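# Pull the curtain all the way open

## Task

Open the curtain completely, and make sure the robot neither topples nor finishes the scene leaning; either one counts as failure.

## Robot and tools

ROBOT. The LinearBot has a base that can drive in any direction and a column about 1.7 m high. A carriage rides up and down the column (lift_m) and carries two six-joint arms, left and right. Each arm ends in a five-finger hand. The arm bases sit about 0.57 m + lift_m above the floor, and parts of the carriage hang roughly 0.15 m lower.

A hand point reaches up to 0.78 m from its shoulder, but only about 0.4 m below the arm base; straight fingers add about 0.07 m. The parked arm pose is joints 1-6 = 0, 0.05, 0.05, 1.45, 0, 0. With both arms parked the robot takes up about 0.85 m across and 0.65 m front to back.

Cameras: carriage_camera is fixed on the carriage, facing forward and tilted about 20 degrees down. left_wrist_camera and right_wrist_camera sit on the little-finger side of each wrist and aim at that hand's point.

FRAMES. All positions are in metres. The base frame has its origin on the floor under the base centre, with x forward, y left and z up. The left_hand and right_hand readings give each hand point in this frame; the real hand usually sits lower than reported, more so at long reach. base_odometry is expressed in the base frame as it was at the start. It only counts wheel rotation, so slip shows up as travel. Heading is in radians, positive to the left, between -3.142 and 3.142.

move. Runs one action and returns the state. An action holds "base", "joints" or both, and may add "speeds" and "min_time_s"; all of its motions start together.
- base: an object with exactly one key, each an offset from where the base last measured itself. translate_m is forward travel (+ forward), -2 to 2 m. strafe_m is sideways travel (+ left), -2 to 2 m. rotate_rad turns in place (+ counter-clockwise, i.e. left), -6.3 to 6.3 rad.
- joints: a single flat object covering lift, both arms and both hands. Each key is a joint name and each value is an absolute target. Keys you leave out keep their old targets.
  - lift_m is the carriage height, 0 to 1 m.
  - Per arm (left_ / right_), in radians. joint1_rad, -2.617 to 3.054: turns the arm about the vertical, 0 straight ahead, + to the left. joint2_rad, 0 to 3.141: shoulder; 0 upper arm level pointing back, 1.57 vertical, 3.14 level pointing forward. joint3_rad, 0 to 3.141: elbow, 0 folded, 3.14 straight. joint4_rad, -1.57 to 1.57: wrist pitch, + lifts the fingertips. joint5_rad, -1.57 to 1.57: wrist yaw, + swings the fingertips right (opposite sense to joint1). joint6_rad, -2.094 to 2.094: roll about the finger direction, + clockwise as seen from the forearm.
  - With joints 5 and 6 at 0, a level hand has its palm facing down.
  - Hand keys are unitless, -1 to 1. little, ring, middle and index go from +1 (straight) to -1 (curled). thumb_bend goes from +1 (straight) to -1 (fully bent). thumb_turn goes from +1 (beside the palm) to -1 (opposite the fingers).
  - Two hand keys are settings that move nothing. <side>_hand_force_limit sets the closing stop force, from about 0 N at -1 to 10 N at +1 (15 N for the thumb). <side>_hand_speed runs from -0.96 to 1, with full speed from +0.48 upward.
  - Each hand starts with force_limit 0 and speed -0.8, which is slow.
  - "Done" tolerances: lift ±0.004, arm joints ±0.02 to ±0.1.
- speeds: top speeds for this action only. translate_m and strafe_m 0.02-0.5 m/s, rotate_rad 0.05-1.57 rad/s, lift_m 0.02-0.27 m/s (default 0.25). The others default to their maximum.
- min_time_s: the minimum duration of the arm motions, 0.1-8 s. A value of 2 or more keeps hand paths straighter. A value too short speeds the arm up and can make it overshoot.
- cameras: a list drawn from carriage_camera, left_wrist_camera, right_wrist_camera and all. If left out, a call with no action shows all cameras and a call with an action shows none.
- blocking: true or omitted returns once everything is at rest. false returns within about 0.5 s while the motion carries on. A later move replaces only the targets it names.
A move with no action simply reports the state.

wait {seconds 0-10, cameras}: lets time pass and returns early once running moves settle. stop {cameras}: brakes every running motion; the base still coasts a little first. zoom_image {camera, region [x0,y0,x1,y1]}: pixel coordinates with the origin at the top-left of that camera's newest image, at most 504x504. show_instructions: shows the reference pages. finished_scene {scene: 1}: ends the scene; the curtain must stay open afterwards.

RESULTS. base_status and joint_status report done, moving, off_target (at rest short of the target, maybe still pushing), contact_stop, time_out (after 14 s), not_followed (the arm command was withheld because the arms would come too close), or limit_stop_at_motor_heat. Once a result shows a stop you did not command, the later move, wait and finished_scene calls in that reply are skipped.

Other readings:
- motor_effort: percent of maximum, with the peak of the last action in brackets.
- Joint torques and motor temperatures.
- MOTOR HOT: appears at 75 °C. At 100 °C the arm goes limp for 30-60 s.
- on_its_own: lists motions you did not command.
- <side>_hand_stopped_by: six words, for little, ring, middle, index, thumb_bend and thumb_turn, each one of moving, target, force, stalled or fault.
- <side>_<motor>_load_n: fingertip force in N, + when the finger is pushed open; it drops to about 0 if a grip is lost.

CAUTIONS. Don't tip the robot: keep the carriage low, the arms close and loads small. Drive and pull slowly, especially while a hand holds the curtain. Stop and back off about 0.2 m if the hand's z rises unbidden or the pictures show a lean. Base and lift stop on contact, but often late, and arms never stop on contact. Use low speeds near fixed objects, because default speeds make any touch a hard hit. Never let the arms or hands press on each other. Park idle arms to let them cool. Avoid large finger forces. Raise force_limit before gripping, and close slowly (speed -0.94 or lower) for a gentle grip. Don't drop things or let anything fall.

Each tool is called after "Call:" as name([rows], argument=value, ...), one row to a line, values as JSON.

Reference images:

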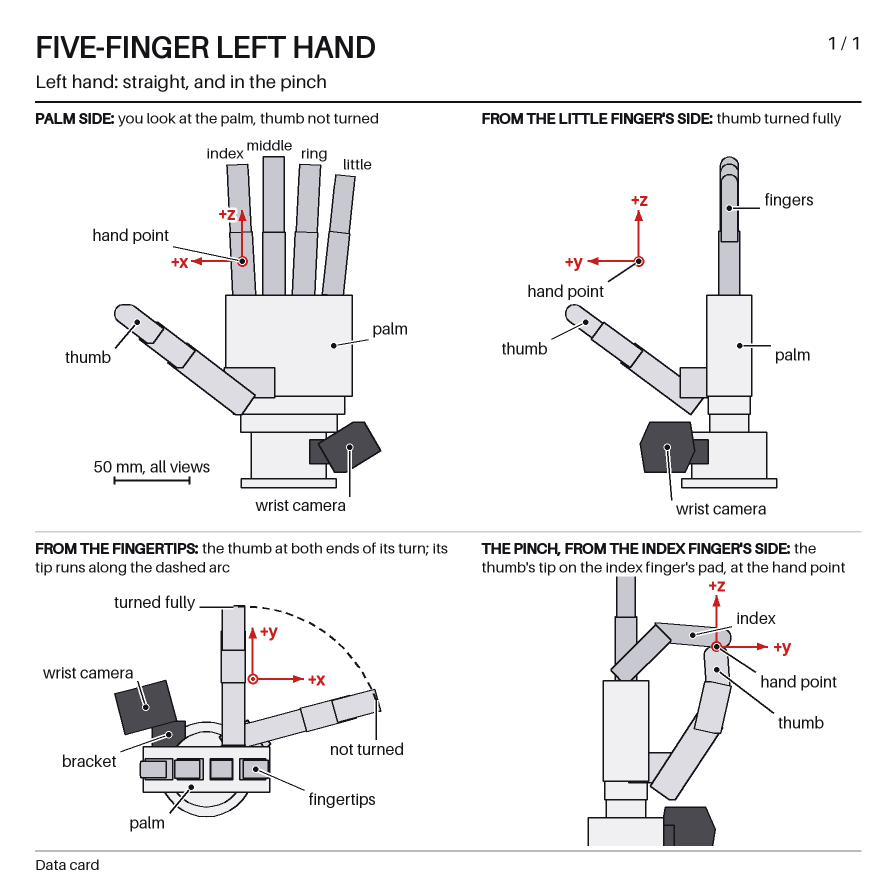

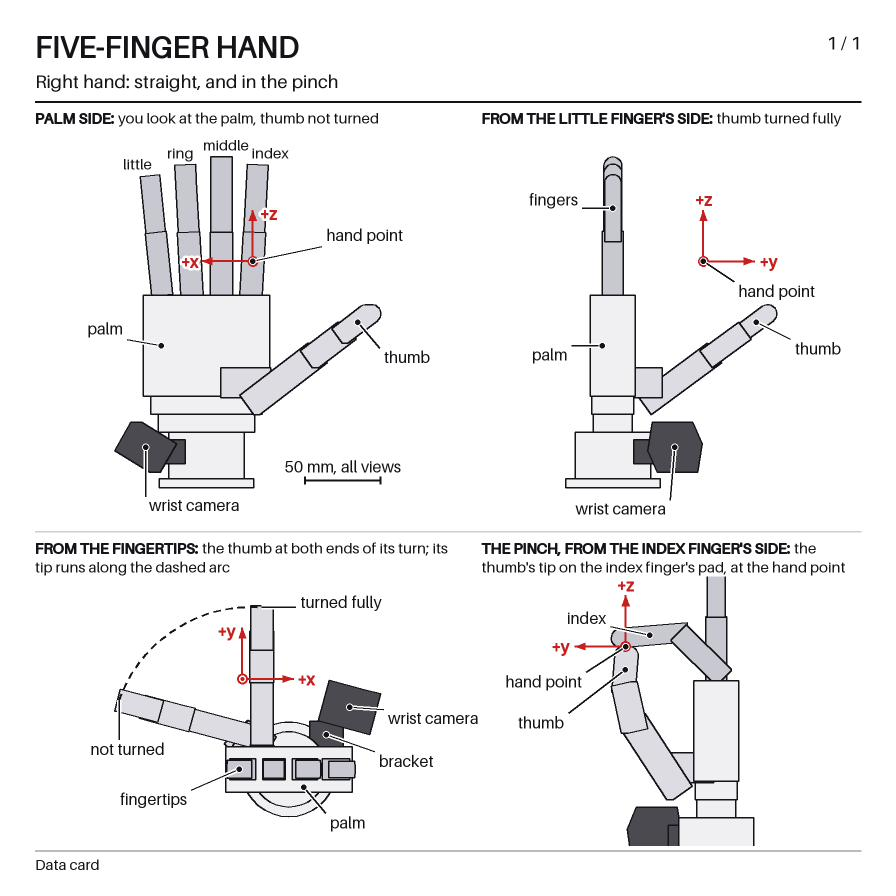

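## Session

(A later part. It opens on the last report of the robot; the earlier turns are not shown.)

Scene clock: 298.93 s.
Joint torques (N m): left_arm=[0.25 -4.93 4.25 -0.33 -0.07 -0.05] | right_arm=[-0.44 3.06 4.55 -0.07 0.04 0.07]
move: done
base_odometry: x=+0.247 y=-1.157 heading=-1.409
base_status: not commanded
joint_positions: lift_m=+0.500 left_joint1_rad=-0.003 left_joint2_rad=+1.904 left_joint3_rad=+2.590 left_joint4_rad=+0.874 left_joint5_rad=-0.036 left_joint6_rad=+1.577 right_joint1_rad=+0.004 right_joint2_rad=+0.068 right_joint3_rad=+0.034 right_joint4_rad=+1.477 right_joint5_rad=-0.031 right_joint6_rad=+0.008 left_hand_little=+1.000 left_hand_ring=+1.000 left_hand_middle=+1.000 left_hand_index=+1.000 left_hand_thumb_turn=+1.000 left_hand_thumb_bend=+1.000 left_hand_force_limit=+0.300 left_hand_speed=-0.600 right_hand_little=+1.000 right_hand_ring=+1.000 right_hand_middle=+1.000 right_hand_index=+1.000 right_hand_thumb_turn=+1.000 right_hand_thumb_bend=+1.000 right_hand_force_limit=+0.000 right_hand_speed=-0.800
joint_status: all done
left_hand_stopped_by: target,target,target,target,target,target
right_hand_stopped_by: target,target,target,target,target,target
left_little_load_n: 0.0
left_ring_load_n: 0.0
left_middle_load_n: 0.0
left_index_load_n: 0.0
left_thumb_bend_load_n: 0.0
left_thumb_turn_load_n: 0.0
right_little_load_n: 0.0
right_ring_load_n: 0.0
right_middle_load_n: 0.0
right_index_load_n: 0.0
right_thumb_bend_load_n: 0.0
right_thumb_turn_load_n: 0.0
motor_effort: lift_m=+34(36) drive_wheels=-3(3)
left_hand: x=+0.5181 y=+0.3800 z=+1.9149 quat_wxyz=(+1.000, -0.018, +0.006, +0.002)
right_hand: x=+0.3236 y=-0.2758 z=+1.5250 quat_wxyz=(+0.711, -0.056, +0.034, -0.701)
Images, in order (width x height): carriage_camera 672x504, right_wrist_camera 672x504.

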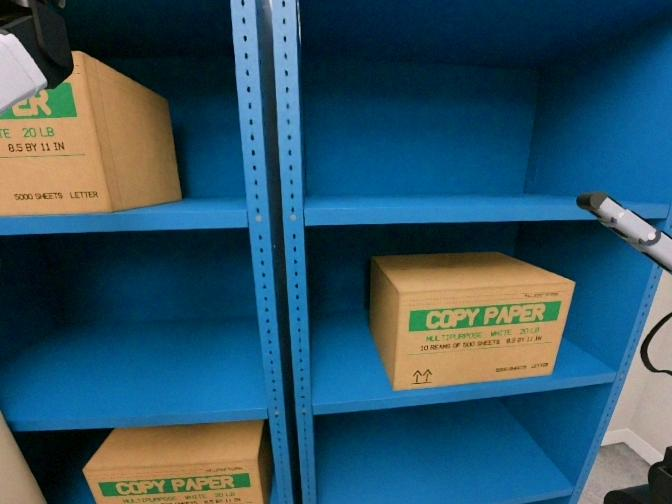

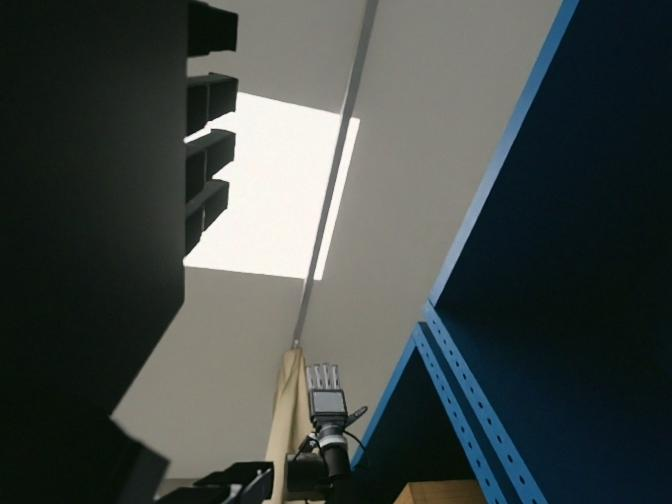

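Call:
move(base={"strafe_m": 0.5}, joints={"left_joint5_rad": -0.1}, speeds={"strafe_m": 0.15})

Call:
move(base={"strafe_m": 0.25}, speeds={"strafe_m": 0.1}, cameras=["right_wrist_camera", "left_wrist_camera"])

Call:
zoom_image(camera="right_wrist_camera", region=[220, 130, 460, 390])

Scene clock: 303.67 s.
Joint torques (N m): left_arm=[1.03 -5.01 4.21 -0.37 -0.9 -0.04] | right_arm=[-0.59 3.08 4.53 -0.06 0.02 0.07]
move: off_target
base_odometry: x=+0.740 y=-1.077 heading=-1.409
base_status: done
joint_positions: lift_m=+0.500 left_joint1_rad=-0.013 left_joint2_rad=+1.904 left_joint3_rad=+2.590 left_joint4_rad=+0.875 left_joint5_rad=-0.016 left_joint6_rad=+1.576 right_joint1_rad=+0.004 right_joint2_rad=+0.068 right_joint3_rad=+0.034 right_joint4_rad=+1.477 right_joint5_rad=-0.031 right_joint6_rad=+0.008 left_hand_little=+1.000 left_hand_ring=+1.000 left_hand_middle=+1.000 left_hand_index=+1.000 left_hand_thumb_turn=+1.000 left_hand_thumb_bend=+1.000 left_hand_force_limit=+0.300 left_hand_speed=-0.600 right_hand_little=+1.000 right_hand_ring=+1.000 right_hand_middle=+1.000 right_hand_index=+1.000 right_hand_thumb_turn=+1.000 right_hand_thumb_bend=+1.000 right_hand_force_limit=+0.000 right_hand_speed=-0.800
joint_status: left_joint5_rad off_target (ended at -0.016, target -0.100)
left_hand_stopped_by: target,target,target,target,target,target
right_hand_stopped_by: target,target,target,target,target,target
left_little_load_n: 0.0
left_ring_load_n: 0.0
left_middle_load_n: 0.0
left_index_load_n: 0.0
left_thumb_bend_load_n: 0.0
left_thumb_turn_load_n: 0.0
right_little_load_n: 0.5
right_ring_load_n: 0.0
right_middle_load_n: 0.0
right_index_load_n: 0.0
right_thumb_bend_load_n: 0.0
right_thumb_turn_load_n: 0.0
motor_effort: lift_m=+35(35) drive_wheels=+0(9)
left_hand: x=+0.5186 y=+0.3734 z=+1.9161 quat_wxyz=(+1.000, -0.008, +0.005, -0.004)
right_hand: x=+0.3236 y=-0.2758 z=+1.5250 quat_wxyz=(+0.711, -0.056, +0.034, -0.701)
pictures: none

Scene clock: 306.93 s.
Joint torques (N m): left_arm=[6.3 -5.15 4.18 0.21 -4.67 0.01] | right_arm=[-0.47 2.95 4.55 -0.07 0.02 0.07]
move: done
base_odometry: x=+0.987 y=-1.037 heading=-1.410
base_status: done
joint_positions: lift_m=+0.500 left_joint1_rad=-0.077 left_joint2_rad=+1.904 left_joint3_rad=+2.592 left_joint4_rad=+0.823 left_joint5_rad=+0.281 left_joint6_rad=+1.571 right_joint1_rad=+0.004 right_joint2_rad=+0.068 right_joint3_rad=+0.034 right_joint4_rad=+1.477 right_joint5_rad=-0.031 right_joint6_rad=+0.008 left_hand_little=+1.000 left_hand_ring=+1.000 left_hand_middle=+1.000 left_hand_index=+1.000 left_hand_thumb_turn=+1.000 left_hand_thumb_bend=+1.000 left_hand_force_limit=+0.300 left_hand_speed=-0.600 right_hand_little=+1.000 right_hand_ring=+1.000 right_hand_middle=+1.000 right_hand_index=+1.000 right_hand_thumb_turn=+1.000 right_hand_thumb_bend=+1.000 right_hand_force_limit=+0.000 right_hand_speed=-0.800
joint_status: not commanded
left_hand_stopped_by: target,target,target,target,target,target
right_hand_stopped_by: target,target,target,target,target,target
left_little_load_n: 0.0
left_ring_load_n: 0.5
left_middle_load_n: 0.0
left_index_load_n: 0.0
left_thumb_bend_load_n: -2.0
left_thumb_turn_load_n: 0.0
right_little_load_n: 0.0
right_ring_load_n: 0.0
right_middle_load_n: 0.0
right_index_load_n: 0.0
right_thumb_bend_load_n: 0.0
right_thumb_turn_load_n: 0.0
motor_effort: lift_m=+35(35) drive_wheels=+2(7)
left_hand: x=+0.5308 y=+0.2942 z=+1.9245 quat_wxyz=(+0.989, +0.141, +0.024, -0.042)
right_hand: x=+0.3236 y=-0.2758 z=+1.5250 quat_wxyz=(+0.711, -0.056, +0.034, -0.701)
pictures: left_wrist_camera, right_wrist_camera
Images, in order (width x height): left_wrist_camera 672x504, right_wrist_camera 672x504.

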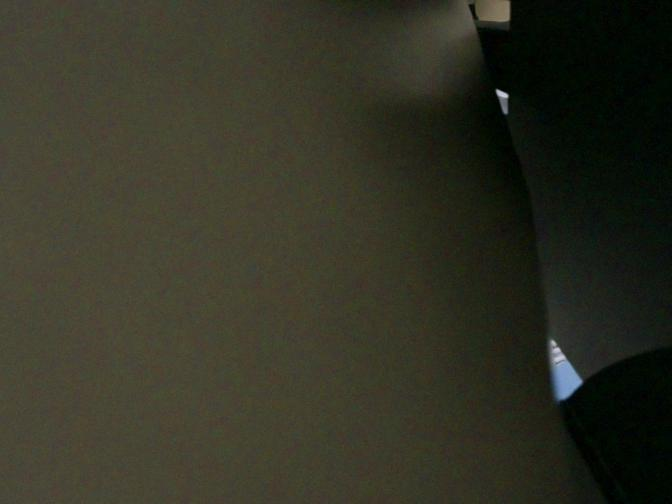

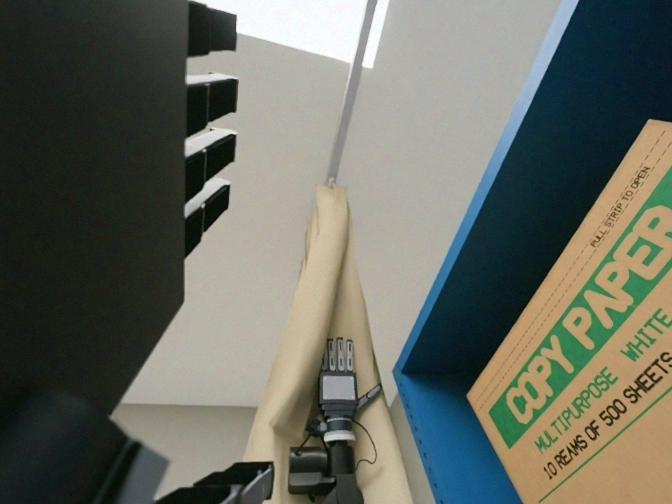

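Scaled by 1.938 from the camera's image (finer frame: 960x720).

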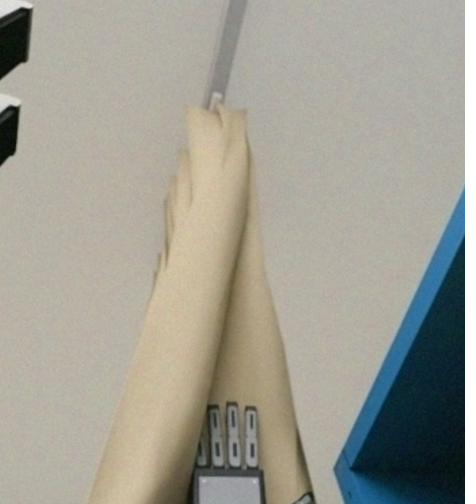

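Call:
move(base={"strafe_m": -0.55}, speeds={"strafe_m": 0.15})

Call:
move(base={"translate_m": -0.42}, speeds={"translate_m": 0.25})

Call:
move(joints={"left_joint1_rad": 0, "left_joint2_rad": 0.05, "left_joint3_rad": 0.05, "left_joint4_rad": 1.45, "left_joint5_rad": 0, "left_joint6_rad": 0, "lift_m": 1.0}, min_time_s=2.5, speeds={"lift_m": 0.18}, cameras=["carriage_camera", "right_wrist_camera"])

Call:
zoom_image(camera="carriage_camera", region=[0, 0, 260, 180])

Scene clock: 311.87 s.
Joint torques (N m): left_arm=[0.36 -6.42 4.18 -0.24 -0.03 0.07] | right_arm=[-0.42 3.03 4.57 -0.06 0.04 0.07]
move: done
base_odometry: x=+0.444 y=-1.125 heading=-1.409
base_status: done
joint_positions: lift_m=+0.500 left_joint1_rad=-0.004 left_joint2_rad=+1.920 left_joint3_rad=+2.592 left_joint4_rad=+0.867 left_joint5_rad=-0.085 left_joint6_rad=+1.566 right_joint1_rad=+0.004 right_joint2_rad=+0.068 right_joint3_rad=+0.034 right_joint4_rad=+1.477 right_joint5_rad=-0.031 right_joint6_rad=+0.008 left_hand_little=+1.000 left_hand_ring=+1.000 left_hand_middle=+1.000 left_hand_index=+1.000 left_hand_thumb_turn=+1.000 left_hand_thumb_bend=+1.000 left_hand_force_limit=+0.300 left_hand_speed=-0.600 right_hand_little=+1.000 right_hand_ring=+1.000 right_hand_middle=+1.000 right_hand_index=+1.000 right_hand_thumb_turn=+1.000 right_hand_thumb_bend=+1.000 right_hand_force_limit=+0.000 right_hand_speed=-0.800
joint_status: not commanded
left_hand_stopped_by: target,target,target,target,target,target
right_hand_stopped_by: target,target,target,target,target,target
left_little_load_n: 0.0
left_ring_load_n: 0.0
left_middle_load_n: 0.0
left_index_load_n: 0.0
left_thumb_bend_load_n: 0.0
left_thumb_turn_load_n: -0.5
right_little_load_n: 0.0
right_ring_load_n: 0.0
right_middle_load_n: 0.0
right_index_load_n: 0.0
right_thumb_bend_load_n: 0.0
right_thumb_turn_load_n: 0.0
on_its_own: left_joint5_rad moved -0.365 to your old target -0.100
motor_effort: lift_m=+35(35) drive_wheels=-2(6)
left_hand: x=+0.5313 y=+0.3886 z=+1.9070 quat_wxyz=(+0.999, -0.042, +0.016, -0.004)
right_hand: x=+0.3235 y=-0.2758 z=+1.5250 quat_wxyz=(+0.711, -0.056, +0.034, -0.700)
pictures: none

Scene clock: 314.83 s.
Joint torques (N m): left_arm=[0.35 -5.61 4.16 -0.25 -0.03 0.07] | right_arm=[-0.51 2.97 4.55 -0.03 0.03 0.07]
move: done
base_odometry: x=+0.376 y=-0.711 heading=-1.409
base_status: done
joint_positions: lift_m=+0.500 left_joint1_rad=-0.004 left_joint2_rad=+1.912 left_joint3_rad=+2.592 left_joint4_rad=+0.866 left_joint5_rad=-0.085 left_joint6_rad=+1.566 right_joint1_rad=+0.004 right_joint2_rad=+0.068 right_joint3_rad=+0.034 right_joint4_rad=+1.476 right_joint5_rad=-0.031 right_joint6_rad=+0.008 left_hand_little=+1.000 left_hand_ring=+1.000 left_hand_middle=+1.000 left_hand_index=+1.000 left_hand_thumb_turn=+1.000 left_hand_thumb_bend=+1.000 left_hand_force_limit=+0.300 left_hand_speed=-0.600 right_hand_little=+1.000 right_hand_ring=+1.000 right_hand_middle=+1.000 right_hand_index=+1.000 right_hand_thumb_turn=+1.000 right_hand_thumb_bend=+1.000 right_hand_force_limit=+0.000 right_hand_speed=-0.800
joint_status: not commanded
left_hand_stopped_by: target,target,target,target,target,target
right_hand_stopped_by: target,target,target,target,target,target
left_little_load_n: 0.0
left_ring_load_n: 0.0
left_middle_load_n: 0.0
left_index_load_n: 0.0
left_thumb_bend_load_n: 0.0
left_thumb_turn_load_n: 0.0
right_little_load_n: 0.0
right_ring_load_n: 0.0
right_middle_load_n: 0.0
right_index_load_n: 0.0
right_thumb_bend_load_n: 0.0
right_thumb_turn_load_n: 0.0
motor_effort: lift_m=+35(35) drive_wheels=-2(7)
left_hand: x=+0.5253 y=+0.3887 z=+1.9094 quat_wxyz=(+0.999, -0.042, +0.012, -0.004)
right_hand: x=+0.3237 y=-0.2758 z=+1.5249 quat_wxyz=(+0.711, -0.057, +0.035, -0.700)
pictures: none

Scene clock: 318.07 s.
Joint torques (N m): left_arm=[0.32 3.52 5 0.08 0.23 -0.06] | right_arm=[-0.47 2.99 4.44 -0.03 0.02 0.07]
move: done
base_odometry: x=+0.376 y=-0.711 heading=-1.409
base_status: not commanded
joint_positions: lift_m=+1.000 left_joint1_rad=-0.004 left_joint2_rad=+0.058 left_joint3_rad=+0.061 left_joint4_rad=+1.435 left_joint5_rad=-0.015 left_joint6_rad=+0.008 right_joint1_rad=+0.004 right_joint2_rad=+0.068 right_joint3_rad=+0.034 right_joint4_rad=+1.476 right_joint5_rad=-0.031 right_joint6_rad=+0.008 left_hand_little=+1.000 left_hand_ring=+1.000 left_hand_middle=+1.000 left_hand_index=+1.000 left_hand_thumb_turn=+1.000 left_hand_thumb_bend=+1.000 left_hand_force_limit=+0.300 left_hand_speed=-0.600 right_hand_little=+1.000 right_hand_ring=+1.000 right_hand_middle=+1.000 right_hand_index=+1.000 right_hand_thumb_turn=+1.000 right_hand_thumb_bend=+1.000 right_hand_force_limit=+0.000 right_hand_speed=-0.800
joint_status: all done
left_hand_stopped_by: target,target,target,target,target,target
right_hand_stopped_by: target,target,target,target,target,target
left_little_load_n: 0.0
left_ring_load_n: 0.0
left_middle_load_n: 0.0
left_index_load_n: 0.0
left_thumb_bend_load_n: 0.0
left_thumb_turn_load_n: 0.0
right_little_load_n: 0.5
right_ring_load_n: 0.0
right_middle_load_n: 0.0
right_index_load_n: 0.0
right_thumb_bend_load_n: 0.0
right_thumb_turn_load_n: 0.0
motor_effort: lift_m=+35(45) drive_wheels=-2(2)
left_hand: x=+0.3232 y=+0.2858 z=+2.0323 quat_wxyz=(+0.707, -0.052, +0.042, -0.704)
right_hand: x=+0.3237 y=-0.2758 z=+2.0248 quat_wxyz=(+0.711, -0.057, +0.035, -0.700)
Images, in order (width x height): carriage_camera 672x504, right_wrist_camera 672x504.

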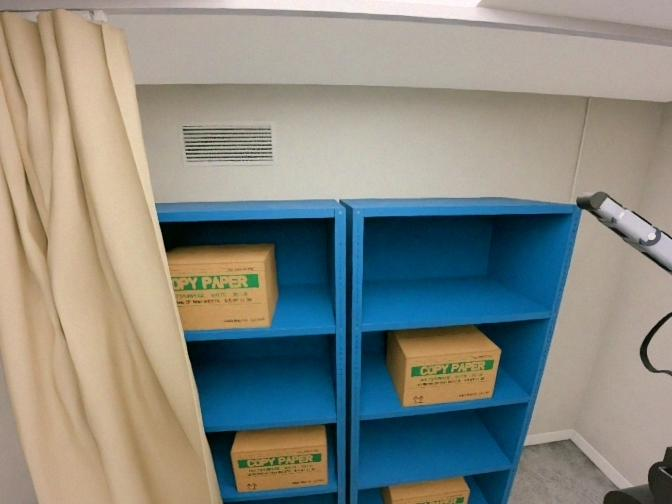

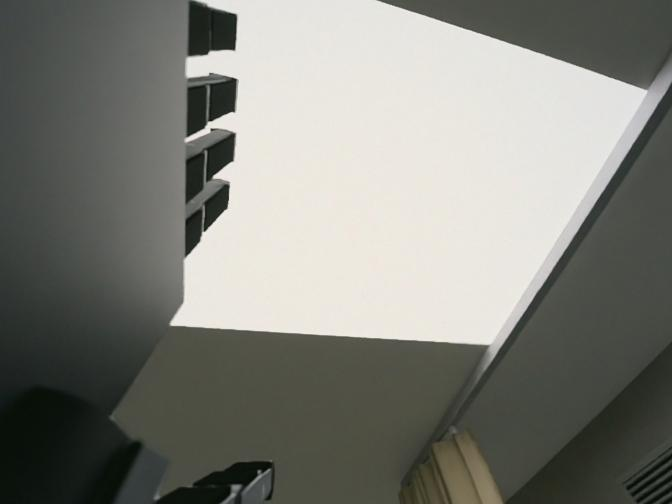

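Scaled by 1.938 from the camera's image (finer frame: 960x720).

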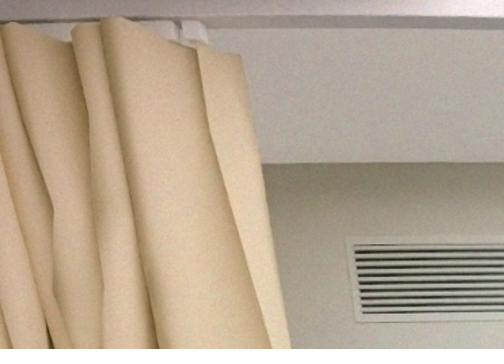

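Call:
move(cameras=["carriage_camera"])

Call:
zoom_image(camera="carriage_camera", region=[0, 0, 250, 200])

Scene clock: 318.80 s.
Joint torques (N m): left_arm=[0.34 3.51 4.96 0.08 0.23 -0.06] | right_arm=[-0.46 3.04 4.53 -0.05 0.04 0.07]
Motor temperatures (°C): left_arm=[31 40 35 36 41 30] | right_arm=[30 31 39 31 32 29]
base_odometry: x=+0.376 y=-0.711 heading=-1.409
base_status: not commanded
joint_positions: lift_m=+1.000 left_joint1_rad=-0.004 left_joint2_rad=+0.058 left_joint3_rad=+0.061 left_joint4_rad=+1.435 left_joint5_rad=-0.015 left_joint6_rad=+0.008 right_joint1_rad=+0.004 right_joint2_rad=+0.068 right_joint3_rad=+0.034 right_joint4_rad=+1.476 right_joint5_rad=-0.031 right_joint6_rad=+0.008 left_hand_little=+1.000 left_hand_ring=+1.000 left_hand_middle=+1.000 left_hand_index=+1.000 left_hand_thumb_turn=+1.000 left_hand_thumb_bend=+1.000 left_hand_force_limit=+0.300 left_hand_speed=-0.600 right_hand_little=+1.000 right_hand_ring=+1.000 right_hand_middle=+1.000 right_hand_index=+1.000 right_hand_thumb_turn=+1.000 right_hand_thumb_bend=+1.000 right_hand_force_limit=+0.000 right_hand_speed=-0.800
joint_status: all done
left_hand_stopped_by: target,target,target,target,target,target
right_hand_stopped_by: target,target,target,target,target,target
left_little_load_n: 0.0
left_ring_load_n: 0.0
left_middle_load_n: 0.0
left_index_load_n: 0.0
left_thumb_bend_load_n: 0.0
left_thumb_turn_load_n: 0.0
right_little_load_n: 0.0
right_ring_load_n: 0.0
right_middle_load_n: 0.0
right_index_load_n: 0.0
right_thumb_bend_load_n: 0.0
right_thumb_turn_load_n: 0.0
motor_effort: lift_m=+35(45) drive_wheels=-2(2)
left_hand: x=+0.3232 y=+0.2858 z=+2.0323 quat_wxyz=(+0.707, -0.052, +0.042, -0.704) (m; base frame)
right_hand: x=+0.3237 y=-0.2758 z=+2.0248 quat_wxyz=(+0.711, -0.057, +0.035, -0.700) (m; base frame)
pictures: carriage_camera
Images, in order (width x height): carriage_camera 672x504.

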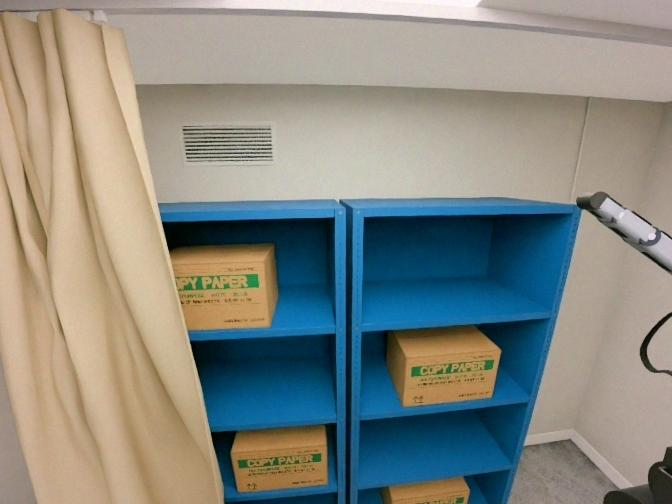

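Scaled by 2.016 from the camera's image (finer frame: 960x720).

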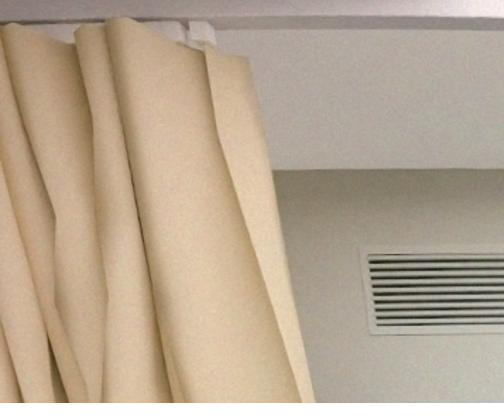

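Call:
move(base={"strafe_m": -0.2}, joints={"lift_m": 0.85}, speeds={"strafe_m": 0.25})

Call:
move(joints={"left_joint1_rad": 0, "left_joint2_rad": 1.9, "left_joint3_rad": 2.6, "left_joint4_rad": 0.87, "left_joint5_rad": -0.1, "left_joint6_rad": 1.57}, cameras=["carriage_camera"])

Scene clock: 321.37 s.
Joint torques (N m): left_arm=[0.21 3.88 5.52 0.06 0.18 -0.05] | right_arm=[-0.53 3.03 4.52 -0.05 0.03 0.07]
move: done
base_odometry: x=+0.179 y=-0.743 heading=-1.410
base_status: done
joint_positions: lift_m=+0.850 left_joint1_rad=-0.002 left_joint2_rad=+0.053 left_joint3_rad=+0.055 left_joint4_rad=+1.438 left_joint5_rad=-0.011 left_joint6_rad=+0.007 right_joint1_rad=+0.005 right_joint2_rad=+0.068 right_joint3_rad=+0.034 right_joint4_rad=+1.476 right_joint5_rad=-0.031 right_joint6_rad=+0.008 left_hand_little=+1.000 left_hand_ring=+1.000 left_hand_middle=+1.000 left_hand_index=+1.000 left_hand_thumb_turn=+1.000 left_hand_thumb_bend=+1.000 left_hand_force_limit=+0.300 left_hand_speed=-0.600 right_hand_little=+1.000 right_hand_ring=+1.000 right_hand_middle=+1.000 right_hand_index=+1.000 right_hand_thumb_turn=+1.000 right_hand_thumb_bend=+1.000 right_hand_force_limit=+0.000 right_hand_speed=-0.800
joint_status: all done
left_hand_stopped_by: target,target,target,target,target,target
right_hand_stopped_by: target,target,target,target,target,target
left_little_load_n: 0.0
left_ring_load_n: 0.0
left_middle_load_n: 0.0
left_index_load_n: 0.0
left_thumb_bend_load_n: 0.0
left_thumb_turn_load_n: 0.0
right_little_load_n: 0.0
right_ring_load_n: 0.0
right_middle_load_n: 0.0
right_index_load_n: 0.0
right_thumb_bend_load_n: 0.0
right_thumb_turn_load_n: 0.0
motor_effort: lift_m=+34(37) drive_wheels=-2(7)
left_hand: x=+0.3227 y=+0.2852 z=+1.8810 quat_wxyz=(+0.708, -0.050, +0.043, -0.704)
right_hand: x=+0.3237 y=-0.2758 z=+1.8749 quat_wxyz=(+0.711, -0.057, +0.035, -0.700)
pictures: none

Scene clock: 323.70 s.
Joint torques (N m): left_arm=[0.18 -4.03 4.6 -0.49 -0.05 0.1] | right_arm=[-0.5 3.03 4.56 -0.03 0.02 0.07]
move: done
base_odometry: x=+0.179 y=-0.743 heading=-1.410
base_status: not commanded
joint_positions: lift_m=+0.850 left_joint1_rad=-0.002 left_joint2_rad=+1.894 left_joint3_rad=+2.586 left_joint4_rad=+0.886 left_joint5_rad=-0.083 left_joint6_rad=+1.561 right_joint1_rad=+0.005 right_joint2_rad=+0.068 right_joint3_rad=+0.034 right_joint4_rad=+1.476 right_joint5_rad=-0.031 right_joint6_rad=+0.008 left_hand_little=+1.000 left_hand_ring=+1.000 left_hand_middle=+1.000 left_hand_index=+1.000 left_hand_thumb_turn=+1.000 left_hand_thumb_bend=+1.000 left_hand_force_limit=+0.300 left_hand_speed=-0.600 right_hand_little=+1.000 right_hand_ring=+1.000 right_hand_middle=+1.000 right_hand_index=+1.000 right_hand_thumb_turn=+1.000 right_hand_thumb_bend=+1.000 right_hand_force_limit=+0.000 right_hand_speed=-0.800
joint_status: all done
left_hand_stopped_by: target,target,target,target,target,target
right_hand_stopped_by: target,target,target,target,target,target
left_little_load_n: 0.0
left_ring_load_n: 0.0
left_middle_load_n: 0.0
left_index_load_n: 0.0
left_thumb_bend_load_n: 0.0
left_thumb_turn_load_n: 0.0
right_little_load_n: 0.0
right_ring_load_n: 0.0
right_middle_load_n: -0.5
right_index_load_n: 0.0
right_thumb_bend_load_n: 0.0
right_thumb_turn_load_n: 0.0
motor_effort: lift_m=+34(35) drive_wheels=-2(2)
left_hand: x=+0.5104 y=+0.3888 z=+2.2639 quat_wxyz=(+0.999, -0.042, -0.004, -0.006)
right_hand: x=+0.3237 y=-0.2758 z=+1.8749 quat_wxyz=(+0.711, -0.057, +0.035, -0.700)
Images, in order (width x height): carriage_camera 672x504.

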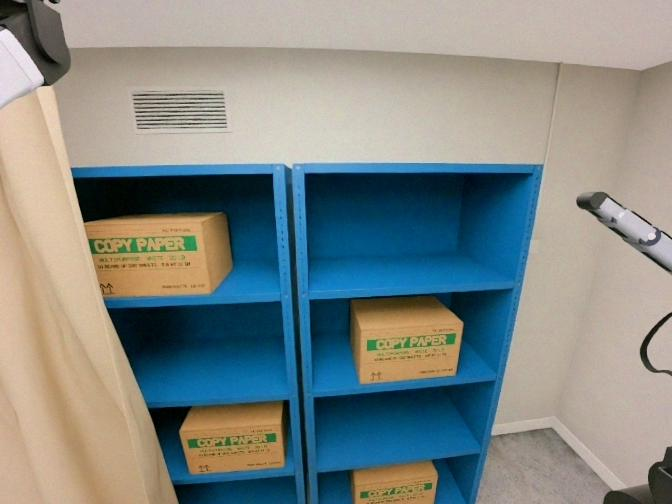

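Call:
move(base={"translate_m": 0.415}, speeds={"translate_m": 0.2})

Call:
move(base={"strafe_m": 0.4}, joints={"left_joint1_rad": 0.05, "left_joint5_rad": -0.4}, speeds={"strafe_m": 0.15}, cameras=["carriage_camera", "left_wrist_camera"])

Scene clock: 327.17 s.
Joint torques (N m): left_arm=[0.17 -4.46 4.21 -0.4 -0.04 0.11] | right_arm=[-0.5 3.06 4.51 -0.05 0.03 0.07]
move: done
base_odometry: x=+0.245 y=-1.153 heading=-1.410
base_status: done
joint_positions: lift_m=+0.850 left_joint1_rad=-0.002 left_joint2_rad=+1.899 left_joint3_rad=+2.590 left_joint4_rad=+0.876 left_joint5_rad=-0.084 left_joint6_rad=+1.562 right_joint1_rad=+0.005 right_joint2_rad=+0.068 right_joint3_rad=+0.034 right_joint4_rad=+1.476 right_joint5_rad=-0.031 right_joint6_rad=+0.008 left_hand_little=+1.000 left_hand_ring=+1.000 left_hand_middle=+1.000 left_hand_index=+1.000 left_hand_thumb_turn=+1.000 left_hand_thumb_bend=+1.000 left_hand_force_limit=+0.300 left_hand_speed=-0.600 right_hand_little=+1.000 right_hand_ring=+1.000 right_hand_middle=+1.000 right_hand_index=+1.000 right_hand_thumb_turn=+1.000 right_hand_thumb_bend=+1.000 right_hand_force_limit=+0.000 right_hand_speed=-0.800
joint_status: not commanded
left_hand_stopped_by: target,target,target,target,target,target
right_hand_stopped_by: target,target,target,target,target,target
left_little_load_n: 0.0
left_ring_load_n: 0.0
left_middle_load_n: 0.0
left_index_load_n: 0.0
left_thumb_bend_load_n: 0.0
left_thumb_turn_load_n: 0.0
right_little_load_n: 0.0
right_ring_load_n: 0.0
right_middle_load_n: 0.0
right_index_load_n: 0.0
right_thumb_bend_load_n: 0.0
right_thumb_turn_load_n: 0.0
motor_effort: lift_m=+35(35) drive_wheels=-4(8)
left_hand: x=+0.5142 y=+0.3889 z=+2.2630 quat_wxyz=(+0.999, -0.042, +0.001, -0.005)
right_hand: x=+0.3236 y=-0.2758 z=+1.8750 quat_wxyz=(+0.711, -0.056, +0.035, -0.700)
pictures: none

Scene clock: 330.83 s.
Joint torques (N m): left_arm=[5.22 -5.27 4.22 -0.57 -3.68 0.08] | right_arm=[-0.46 3 4.53 -0.07 0.01 0.08]
move: off_target
base_odometry: x=+0.640 y=-1.089 heading=-1.410
base_status: done
joint_positions: lift_m=+0.850 left_joint1_rad=-0.014 left_joint2_rad=+1.908 left_joint3_rad=+2.590 left_joint4_rad=+0.896 left_joint5_rad=-0.076 left_joint6_rad=+1.565 right_joint1_rad=+0.005 right_joint2_rad=+0.068 right_joint3_rad=+0.034 right_joint4_rad=+1.476 right_joint5_rad=-0.031 right_joint6_rad=+0.008 left_hand_little=+1.000 left_hand_ring=+1.000 left_hand_middle=+1.000 left_hand_index=+1.000 left_hand_thumb_turn=+1.000 left_hand_thumb_bend=+1.000 left_hand_force_limit=+0.300 left_hand_speed=-0.600 right_hand_little=+1.000 right_hand_ring=+1.000 right_hand_middle=+1.000 right_hand_index=+1.000 right_hand_thumb_turn=+1.000 right_hand_thumb_bend=+1.000 right_hand_force_limit=+0.000 right_hand_speed=-0.800
joint_status: left_joint1_rad off_target (ended at -0.014, target +0.050); left_joint5_rad off_target (ended at -0.076, target -0.400)
left_hand_stopped_by: target,target,target,target,target,target
right_hand_stopped_by: target,target,target,target,target,target
left_little_load_n: 0.0
left_ring_load_n: 0.0
left_middle_load_n: 0.5
left_index_load_n: -0.5
left_thumb_bend_load_n: 0.0
left_thumb_turn_load_n: 0.0
right_little_load_n: 0.0
right_ring_load_n: 0.0
right_middle_load_n: 0.0
right_index_load_n: 0.0
right_thumb_bend_load_n: 0.0
right_thumb_turn_load_n: 0.0
motor_effort: lift_m=+35(35) drive_wheels=+2(7)
left_hand: x=+0.5162 y=+0.3842 z=+2.2618 quat_wxyz=(+0.999, -0.038, -0.004, -0.010)
right_hand: x=+0.3236 y=-0.2758 z=+1.8750 quat_wxyz=(+0.711, -0.056, +0.035, -0.700)
Images, in order (width x height): carriage_camera 672x504, left_wrist_camera 672x504.

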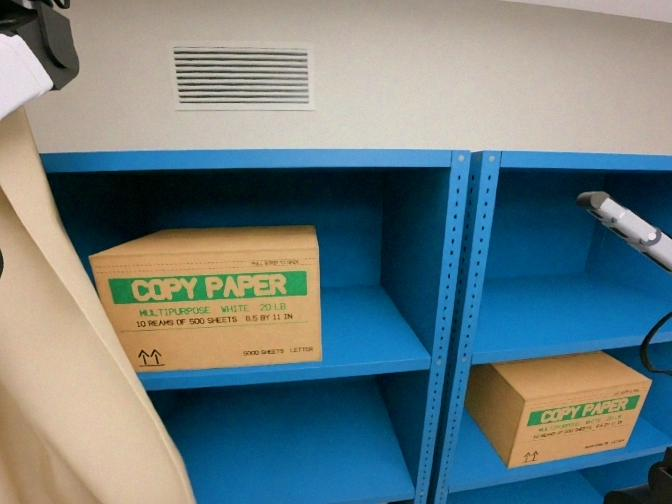

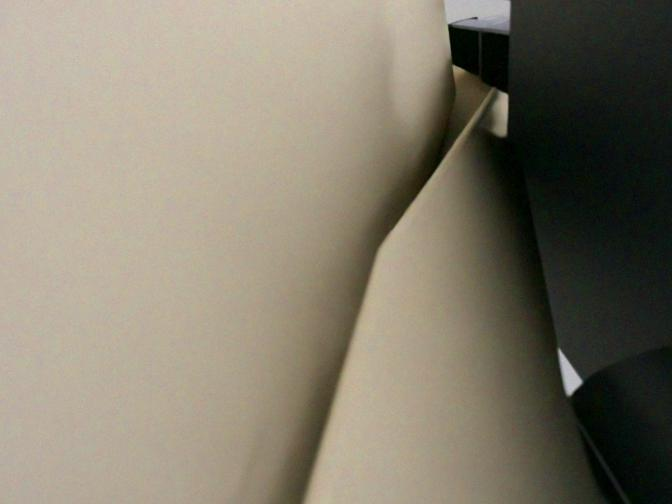

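Call:
move(base={"strafe_m": 0.06}, joints={"left_joint1_rad": 0.05, "left_joint5_rad": -0.4}, speeds={"strafe_m": 0.1})

Scene clock: 332.43 s.
Joint torques (N m): left_arm=[7.87 -5.65 4.25 -0.65 -6.07 -0.01] | right_arm=[-0.61 3.03 4.63 -0.06 0.02 0.07]
move: off_target
base_odometry: x=+0.699 y=-1.079 heading=-1.410
base_status: done
joint_positions: lift_m=+0.850 left_joint1_rad=-0.046 left_joint2_rad=+1.912 left_joint3_rad=+2.590 left_joint4_rad=+0.904 left_joint5_rad=+0.113 left_joint6_rad=+1.573 right_joint1_rad=+0.004 right_joint2_rad=+0.068 right_joint3_rad=+0.034 right_joint4_rad=+1.476 right_joint5_rad=-0.031 right_joint6_rad=+0.008 left_hand_little=+1.000 left_hand_ring=+1.000 left_hand_middle=+1.000 left_hand_index=+1.000 left_hand_thumb_turn=+1.000 left_hand_thumb_bend=+1.000 left_hand_force_limit=+0.300 left_hand_speed=-0.600 right_hand_little=+1.000 right_hand_ring=+1.000 right_hand_middle=+1.000 right_hand_index=+1.000 right_hand_thumb_turn=+1.000 right_hand_thumb_bend=+1.000 right_hand_force_limit=+0.000 right_hand_speed=-0.800
joint_status: left_joint1_rad off_target (ended at -0.046, target +0.050); left_joint5_rad off_target (ended at +0.113, target -0.400)
left_hand_stopped_by: target,target,target,target,target,target
right_hand_stopped_by: target,target,target,target,target,target
left_little_load_n: 0.0
left_ring_load_n: 0.0
left_middle_load_n: 0.0
left_index_load_n: 0.0
left_thumb_bend_load_n: 0.0
left_thumb_turn_load_n: 0.0
right_little_load_n: 0.0
right_ring_load_n: 0.0
right_middle_load_n: 0.0
right_index_load_n: 0.0
right_thumb_bend_load_n: 0.0
right_thumb_turn_load_n: 0.0
motor_effort: lift_m=+35(35) drive_wheels=+4(9)
left_hand: x=+0.5174 y=+0.3382 z=+2.2714 quat_wxyz=(+0.998, +0.056, -0.007, -0.021)
right_hand: x=+0.3236 y=-0.2760 z=+1.8750 quat_wxyz=(+0.711, -0.056, +0.035, -0.700)
pictures: none

Call:
move(base={"strafe_m": -0.3}, joints={"left_joint1_rad": 0, "left_joint5_rad": -0.1}, speeds={"strafe_m": 0.25})

Call:
move(joints={"lift_m": 0.5})

Call:
move(base={"strafe_m": 0.45}, joints={"left_joint1_rad": 0.05, "left_joint5_rad": -0.2}, speeds={"strafe_m": 0.15}, cameras=["carriage_camera"])

Scene clock: 336.10 s.
Joint torques (N m): left_arm=[0.2 -5.48 4.29 -0.34 -0.02 -0.01] | right_arm=[-0.47 3.06 4.49 -0.06 0.03 0.07]
move: done
base_odometry: x=+0.403 y=-1.127 heading=-1.410
base_status: done
joint_positions: lift_m=+0.850 left_joint1_rad=-0.003 left_joint2_rad=+1.910 left_joint3_rad=+2.590 left_joint4_rad=+0.877 left_joint5_rad=-0.085 left_joint6_rad=+1.574 right_joint1_rad=+0.004 right_joint2_rad=+0.068 right_joint3_rad=+0.034 right_joint4_rad=+1.477 right_joint5_rad=-0.031 right_joint6_rad=+0.008 left_hand_little=+1.000 left_hand_ring=+1.000 left_hand_middle=+1.000 left_hand_index=+1.000 left_hand_thumb_turn=+1.000 left_hand_thumb_bend=+1.000 left_hand_force_limit=+0.300 left_hand_speed=-0.600 right_hand_little=+1.000 right_hand_ring=+1.000 right_hand_middle=+1.000 right_hand_index=+1.000 right_hand_thumb_turn=+1.000 right_hand_thumb_bend=+1.000 right_hand_force_limit=+0.000 right_hand_speed=-0.800
joint_status: all done
left_hand_stopped_by: target,target,target,target,target,target
right_hand_stopped_by: target,target,target,target,target,target
left_little_load_n: 0.0
left_ring_load_n: 0.0
left_middle_load_n: 0.0
left_index_load_n: 0.0
left_thumb_bend_load_n: 0.0
left_thumb_turn_load_n: 0.0
right_little_load_n: 0.0
right_ring_load_n: 0.0
right_middle_load_n: 0.0
right_index_load_n: 0.0
right_thumb_bend_load_n: 0.0
right_thumb_turn_load_n: 0.0
motor_effort: lift_m=+34(35) drive_wheels=-3(10)
left_hand: x=+0.5215 y=+0.3893 z=+2.2598 quat_wxyz=(+0.999, -0.043, +0.007, +0.000)
right_hand: x=+0.3235 y=-0.2759 z=+1.8750 quat_wxyz=(+0.711, -0.056, +0.035, -0.700)
pictures: none

Scene clock: 338.03 s.
Joint torques (N m): left_arm=[0.25 -5.23 4.22 -0.35 -0.02 -0.02] | right_arm=[-0.5 3.04 4.57 -0.05 0.02 0.07]
move: done
base_odometry: x=+0.403 y=-1.127 heading=-1.410
base_status: not commanded
joint_positions: lift_m=+0.500 left_joint1_rad=-0.003 left_joint2_rad=+1.907 left_joint3_rad=+2.590 left_joint4_rad=+0.875 left_joint5_rad=-0.085 left_joint6_rad=+1.574 right_joint1_rad=+0.004 right_joint2_rad=+0.068 right_joint3_rad=+0.034 right_joint4_rad=+1.477 right_joint5_rad=-0.031 right_joint6_rad=+0.008 left_hand_little=+1.000 left_hand_ring=+1.000 left_hand_middle=+1.000 left_hand_index=+1.000 left_hand_thumb_turn=+1.000 left_hand_thumb_bend=+1.000 left_hand_force_limit=+0.300 left_hand_speed=-0.600 right_hand_little=+1.000 right_hand_ring=+1.000 right_hand_middle=+1.000 right_hand_index=+1.000 right_hand_thumb_turn=+1.000 right_hand_thumb_bend=+1.000 right_hand_force_limit=+0.000 right_hand_speed=-0.800
joint_status: all done
left_hand_stopped_by: target,target,target,target,target,target
right_hand_stopped_by: target,target,target,target,target,target
left_little_load_n: 0.0
left_ring_load_n: 0.0
left_middle_load_n: 0.0
left_index_load_n: 0.0
left_thumb_bend_load_n: 0.0
left_thumb_turn_load_n: 0.0
right_little_load_n: 0.0
right_ring_load_n: 0.0
right_middle_load_n: 0.0
right_index_load_n: 0.0
right_thumb_bend_load_n: 0.0
right_thumb_turn_load_n: 0.0
motor_effort: lift_m=+34(38) drive_wheels=-3(3)
left_hand: x=+0.5201 y=+0.3893 z=+1.9105 quat_wxyz=(+0.999, -0.043, +0.007, +0.000)
right_hand: x=+0.3235 y=-0.2759 z=+1.5250 quat_wxyz=(+0.711, -0.056, +0.035, -0.700)
pictures: none

Scene clock: 341.93 s.
Joint torques (N m): left_arm=[3.86 -5.18 4.25 -0.29 -3.57 -0.06] | right_arm=[-0.49 3.04 4.48 -0.08 0.02 0.08]
move: off_target
base_odometry: x=+0.847 y=-1.056 heading=-1.410
base_status: done
joint_positions: lift_m=+0.500 left_joint1_rad=+0.003 left_joint2_rad=+1.907 left_joint3_rad=+2.590 left_joint4_rad=+0.869 left_joint5_rad=+0.102 left_joint6_rad=+1.578 right_joint1_rad=+0.004 right_joint2_rad=+0.068 right_joint3_rad=+0.034 right_joint4_rad=+1.477 right_joint5_rad=-0.031 right_joint6_rad=+0.008 left_hand_little=+1.000 left_hand_ring=+1.000 left_hand_middle=+1.000 left_hand_index=+1.000 left_hand_thumb_turn=+1.000 left_hand_thumb_bend=+1.000 left_hand_force_limit=+0.300 left_hand_speed=-0.600 right_hand_little=+1.000 right_hand_ring=+1.000 right_hand_middle=+1.000 right_hand_index=+1.000 right_hand_thumb_turn=+1.000 right_hand_thumb_bend=+1.000 right_hand_force_limit=+0.000 right_hand_speed=-0.800
joint_status: left_joint1_rad off_target (ended at +0.003, target +0.050); left_joint5_rad off_target (ended at +0.102, target -0.200)
left_hand_stopped_by: target,target,target,target,target,target
right_hand_stopped_by: target,target,target,target,target,target
left_little_load_n: 0.0
left_ring_load_n: 0.0
left_middle_load_n: 0.0
left_index_load_n: 0.0
left_thumb_bend_load_n: 0.0
left_thumb_turn_load_n: 0.0
right_little_load_n: 0.0
right_ring_load_n: 0.0
right_middle_load_n: 0.0
right_index_load_n: 0.0
right_thumb_bend_load_n: 0.0
right_thumb_turn_load_n: 0.0
motor_effort: lift_m=+35(35) drive_wheels=+0(9)
left_hand: x=+0.5208 y=+0.3548 z=+1.9215 quat_wxyz=(+0.999, +0.051, +0.009, +0.004)
right_hand: x=+0.3235 y=-0.2759 z=+1.5250 quat_wxyz=(+0.711, -0.056, +0.035, -0.700)
Images, in order (width x height): carriage_camera 672x504.

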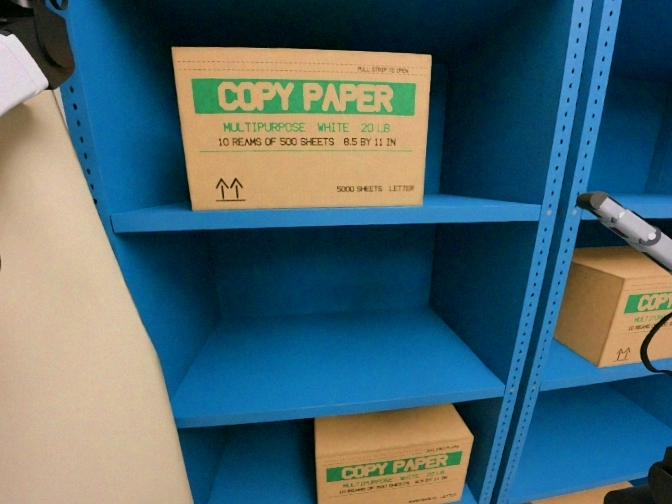

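Call:
move(base={"strafe_m": 0.1}, speeds={"strafe_m": 0.1})

Call:
wait(seconds=1)

Call:
move(base={"strafe_m": -0.5}, joints={"left_joint1_rad": 0, "left_joint5_rad": -0.1}, speeds={"strafe_m": 0.3})

Call:
move(joints={"lift_m": 0.85})

Call:
move(base={"strafe_m": 0.35}, joints={"left_joint1_rad": 0.05, "left_joint5_rad": -0.4}, speeds={"strafe_m": 0.15})

Scene clock: 344.03 s.
Joint torques (N m): left_arm=[5.61 -5.23 4.34 0.07 -4.64 -0.51] | right_arm=[-0.44 3.03 4.53 -0.05 0.02 0.07]
move: done
base_odometry: x=+0.946 y=-1.040 heading=-1.410
base_status: done
joint_positions: lift_m=+0.500 left_joint1_rad=-0.018 left_joint2_rad=+1.907 left_joint3_rad=+2.590 left_joint4_rad=+0.838 left_joint5_rad=+0.186 left_joint6_rad=+1.621 right_joint1_rad=+0.004 right_joint2_rad=+0.068 right_joint3_rad=+0.034 right_joint4_rad=+1.477 right_joint5_rad=-0.031 right_joint6_rad=+0.008 left_hand_little=+1.000 left_hand_ring=+1.000 left_hand_middle=+1.000 left_hand_index=+1.000 left_hand_thumb_turn=+1.000 left_hand_thumb_bend=+1.000 left_hand_force_limit=+0.300 left_hand_speed=-0.600 right_hand_little=+1.000 right_hand_ring=+1.000 right_hand_middle=+1.000 right_hand_index=+1.000 right_hand_thumb_turn=+1.000 right_hand_thumb_bend=+1.000 right_hand_force_limit=+0.000 right_hand_speed=-0.800
joint_status: not commanded
left_hand_stopped_by: target,target,target,target,target,target
right_hand_stopped_by: target,target,target,target,target,target
left_little_load_n: 0.5
left_ring_load_n: 0.0
left_middle_load_n: 0.0
left_index_load_n: 0.0
left_thumb_bend_load_n: 0.0
left_thumb_turn_load_n: 0.0
right_little_load_n: 0.0
right_ring_load_n: -0.5
right_middle_load_n: 0.0
right_index_load_n: 0.0
right_thumb_bend_load_n: 0.0
right_thumb_turn_load_n: 0.0
motor_effort: lift_m=+35(35) drive_wheels=+2(9)
left_hand: x=+0.5274 y=+0.3327 z=+1.9233 quat_wxyz=(+0.995, +0.094, +0.021, +0.013)
right_hand: x=+0.3236 y=-0.2759 z=+1.5250 quat_wxyz=(+0.711, -0.056, +0.035, -0.701)
pictures: none

Scene clock: 345.03 s.
Joint torques (N m): left_arm=[5.61 -5.24 4.34 0.07 -4.64 -0.51] | right_arm=[-0.47 3.07 4.55 -0.06 0.01 0.07]
Motor temperatures (°C): left_arm=[31 41 34 36 46 30] | right_arm=[30 31 39 31 32 29]
base_odometry: x=+0.946 y=-1.040 heading=-1.410
base_status: done
joint_positions: lift_m=+0.500 left_joint1_rad=-0.018 left_joint2_rad=+1.907 left_joint3_rad=+2.590 left_joint4_rad=+0.838 left_joint5_rad=+0.186 left_joint6_rad=+1.621 right_joint1_rad=+0.004 right_joint2_rad=+0.068 right_joint3_rad=+0.034 right_joint4_rad=+1.477 right_joint5_rad=-0.031 right_joint6_rad=+0.008 left_hand_little=+1.000 left_hand_ring=+1.000 left_hand_middle=+1.000 left_hand_index=+1.000 left_hand_thumb_turn=+1.000 left_hand_thumb_bend=+1.000 left_hand_force_limit=+0.300 left_hand_speed=-0.600 right_hand_little=+1.000 right_hand_ring=+1.000 right_hand_middle=+1.000 right_hand_index=+1.000 right_hand_thumb_turn=+1.000 right_hand_thumb_bend=+1.000 right_hand_force_limit=+0.000 right_hand_speed=-0.800
joint_status: not commanded
left_hand_stopped_by: target,target,target,target,target,target
right_hand_stopped_by: target,target,target,target,target,target
left_little_load_n: 0.5
left_ring_load_n: 0.0
left_middle_load_n: 0.5
left_index_load_n: 0.0
left_thumb_bend_load_n: 0.0
left_thumb_turn_load_n: 0.0
right_little_load_n: 0.0
right_ring_load_n: 0.0
right_middle_load_n: 0.0
right_index_load_n: 0.0
right_thumb_bend_load_n: 0.0
right_thumb_turn_load_n: 0.0
motor_effort: lift_m=+34(35) drive_wheels=+2(9)
left_hand: x=+0.5274 y=+0.3327 z=+1.9233 quat_wxyz=(+0.995, +0.094, +0.021, +0.013)
right_hand: x=+0.3236 y=-0.2759 z=+1.5250 quat_wxyz=(+0.711, -0.056, +0.035, -0.701)
wait: 1.00 s; at rest by 0.27 s
pictures: none

Scene clock: 348.20 s.
Joint torques (N m): left_arm=[0.23 -6.58 4.41 -0.22 0 -0.05] | right_arm=[-0.44 3.08 4.59 -0.09 0.03 0.07]
move: done
base_odometry: x=+0.452 y=-1.120 heading=-1.410
base_status: done
joint_positions: lift_m=+0.500 left_joint1_rad=-0.005 left_joint2_rad=+1.922 left_joint3_rad=+2.590 left_joint4_rad=+0.867 left_joint5_rad=-0.084 left_joint6_rad=+1.577 right_joint1_rad=+0.003 right_joint2_rad=+0.068 right_joint3_rad=+0.034 right_joint4_rad=+1.479 right_joint5_rad=-0.031 right_joint6_rad=+0.008 left_hand_little=+1.000 left_hand_ring=+1.000 left_hand_middle=+1.000 left_hand_index=+1.000 left_hand_thumb_turn=+1.000 left_hand_thumb_bend=+1.000 left_hand_force_limit=+0.300 left_hand_speed=-0.600 right_hand_little=+1.000 right_hand_ring=+1.000 right_hand_middle=+1.000 right_hand_index=+1.000 right_hand_thumb_turn=+1.000 right_hand_thumb_bend=+1.000 right_hand_force_limit=+0.000 right_hand_speed=-0.800
joint_status: all done
left_hand_stopped_by: target,target,target,target,target,target
right_hand_stopped_by: target,target,target,target,target,target
left_little_load_n: 0.0
left_ring_load_n: 0.0
left_middle_load_n: 0.0
left_index_load_n: 0.0
left_thumb_bend_load_n: 0.0
left_thumb_turn_load_n: 0.0
right_little_load_n: 0.0
right_ring_load_n: 0.0
right_middle_load_n: 0.0
right_index_load_n: 0.0
right_thumb_bend_load_n: 0.0
right_thumb_turn_load_n: 0.0
motor_effort: lift_m=+35(35) drive_wheels=-2(8)
left_hand: x=+0.5325 y=+0.3887 z=+1.9062 quat_wxyz=(+0.999, -0.042, +0.018, +0.002)
right_hand: x=+0.3231 y=-0.2760 z=+1.5252 quat_wxyz=(+0.710, -0.056, +0.034, -0.701)
pictures: none

Scene clock: 350.13 s.
Joint torques (N m): left_arm=[0.34 -5.56 4.29 -0.25 -0.03 -0.05] | right_arm=[-0.39 3.08 4.52 -0.07 0.02 0.08]
move: done
base_odometry: x=+0.452 y=-1.120 heading=-1.410
base_status: not commanded
joint_positions: lift_m=+0.850 left_joint1_rad=-0.004 left_joint2_rad=+1.910 left_joint3_rad=+2.590 left_joint4_rad=+0.867 left_joint5_rad=-0.085 left_joint6_rad=+1.577 right_joint1_rad=+0.003 right_joint2_rad=+0.068 right_joint3_rad=+0.034 right_joint4_rad=+1.479 right_joint5_rad=-0.031 right_joint6_rad=+0.008 left_hand_little=+1.000 left_hand_ring=+1.000 left_hand_middle=+1.000 left_hand_index=+1.000 left_hand_thumb_turn=+1.000 left_hand_thumb_bend=+1.000 left_hand_force_limit=+0.300 left_hand_speed=-0.600 right_hand_little=+1.000 right_hand_ring=+1.000 right_hand_middle=+1.000 right_hand_index=+1.000 right_hand_thumb_turn=+1.000 right_hand_thumb_bend=+1.000 right_hand_force_limit=+0.000 right_hand_speed=-0.800
joint_status: all done
left_hand_stopped_by: target,target,target,target,target,target
right_hand_stopped_by: target,target,target,target,target,target
left_little_load_n: 0.0
left_ring_load_n: 0.0
left_middle_load_n: 0.0
left_index_load_n: 0.0
left_thumb_bend_load_n: 0.0
left_thumb_turn_load_n: 0.0
right_little_load_n: 0.0
right_ring_load_n: 0.0
right_middle_load_n: 0.0
right_index_load_n: 0.0
right_thumb_bend_load_n: 0.0
right_thumb_turn_load_n: 0.0
motor_effort: lift_m=+36(44) drive_wheels=-2(3)
left_hand: x=+0.5240 y=+0.3890 z=+2.2594 quat_wxyz=(+0.999, -0.042, +0.012, +0.002)
right_hand: x=+0.3231 y=-0.2760 z=+1.8751 quat_wxyz=(+0.710, -0.056, +0.034, -0.701)
pictures: none

Scene clock: 353.50 s.
Joint torques (N m): left_arm=[13.79 -5.87 4.3 -0.39 -7.7 -1.19] | right_arm=[-0.34 3.02 4.46 -0.07 0.01 0.07]
Motor temperatures (°C): left_arm=[32 42 34 36 52 30] | right_arm=[30 31 39 31 32 29]
move: off_target
base_odometry: x=+0.797 y=-1.064 heading=-1.411
base_status: done
joint_positions: lift_m=+0.850 left_joint1_rad=-0.118 left_joint2_rad=+1.914 left_joint3_rad=+2.590 left_joint4_rad=+0.879 left_joint5_rad=+0.399 left_joint6_rad=+1.687 right_joint1_rad=+0.003 right_joint2_rad=+0.068 right_joint3_rad=+0.034 right_joint4_rad=+1.479 right_joint5_rad=-0.031 right_joint6_rad=+0.008 left_hand_little=+1.000 left_hand_ring=+1.000 left_hand_middle=+1.000 left_hand_index=+1.000 left_hand_thumb_turn=+1.000 left_hand_thumb_bend=+1.000 left_hand_force_limit=+0.300 left_hand_speed=-0.600 right_hand_little=+1.000 right_hand_ring=+1.000 right_hand_middle=+1.000 right_hand_index=+1.000 right_hand_thumb_turn=+1.000 right_hand_thumb_bend=+1.000 right_hand_force_limit=+0.000 right_hand_speed=-0.800
joint_status: left_joint1_rad off_target (ended at -0.118, target +0.050); left_joint5_rad off_target (ended at +0.399, target -0.400)
left_hand_stopped_by: target,target,target,target,target,target
right_hand_stopped_by: target,target,target,target,target,target
left_little_load_n: 0.0
left_ring_load_n: 0.0
left_middle_load_n: 0.0
left_index_load_n: 0.0
left_thumb_bend_load_n: 0.0
left_thumb_turn_load_n: 0.0
right_little_load_n: 0.0
right_ring_load_n: 0.0
right_middle_load_n: 0.0
right_index_load_n: 0.0
right_thumb_bend_load_n: 0.0
right_thumb_turn_load_n: 0.0
motor_effort: lift_m=+36(36) drive_wheels=+13(13)
left_hand: x=+0.5128 y=+0.2625 z=+2.2741 quat_wxyz=(+0.980, +0.198, -0.016, -0.003)
right_hand: x=+0.3231 y=-0.2760 z=+1.8751 quat_wxyz=(+0.710, -0.056, +0.034, -0.701)
pictures: none


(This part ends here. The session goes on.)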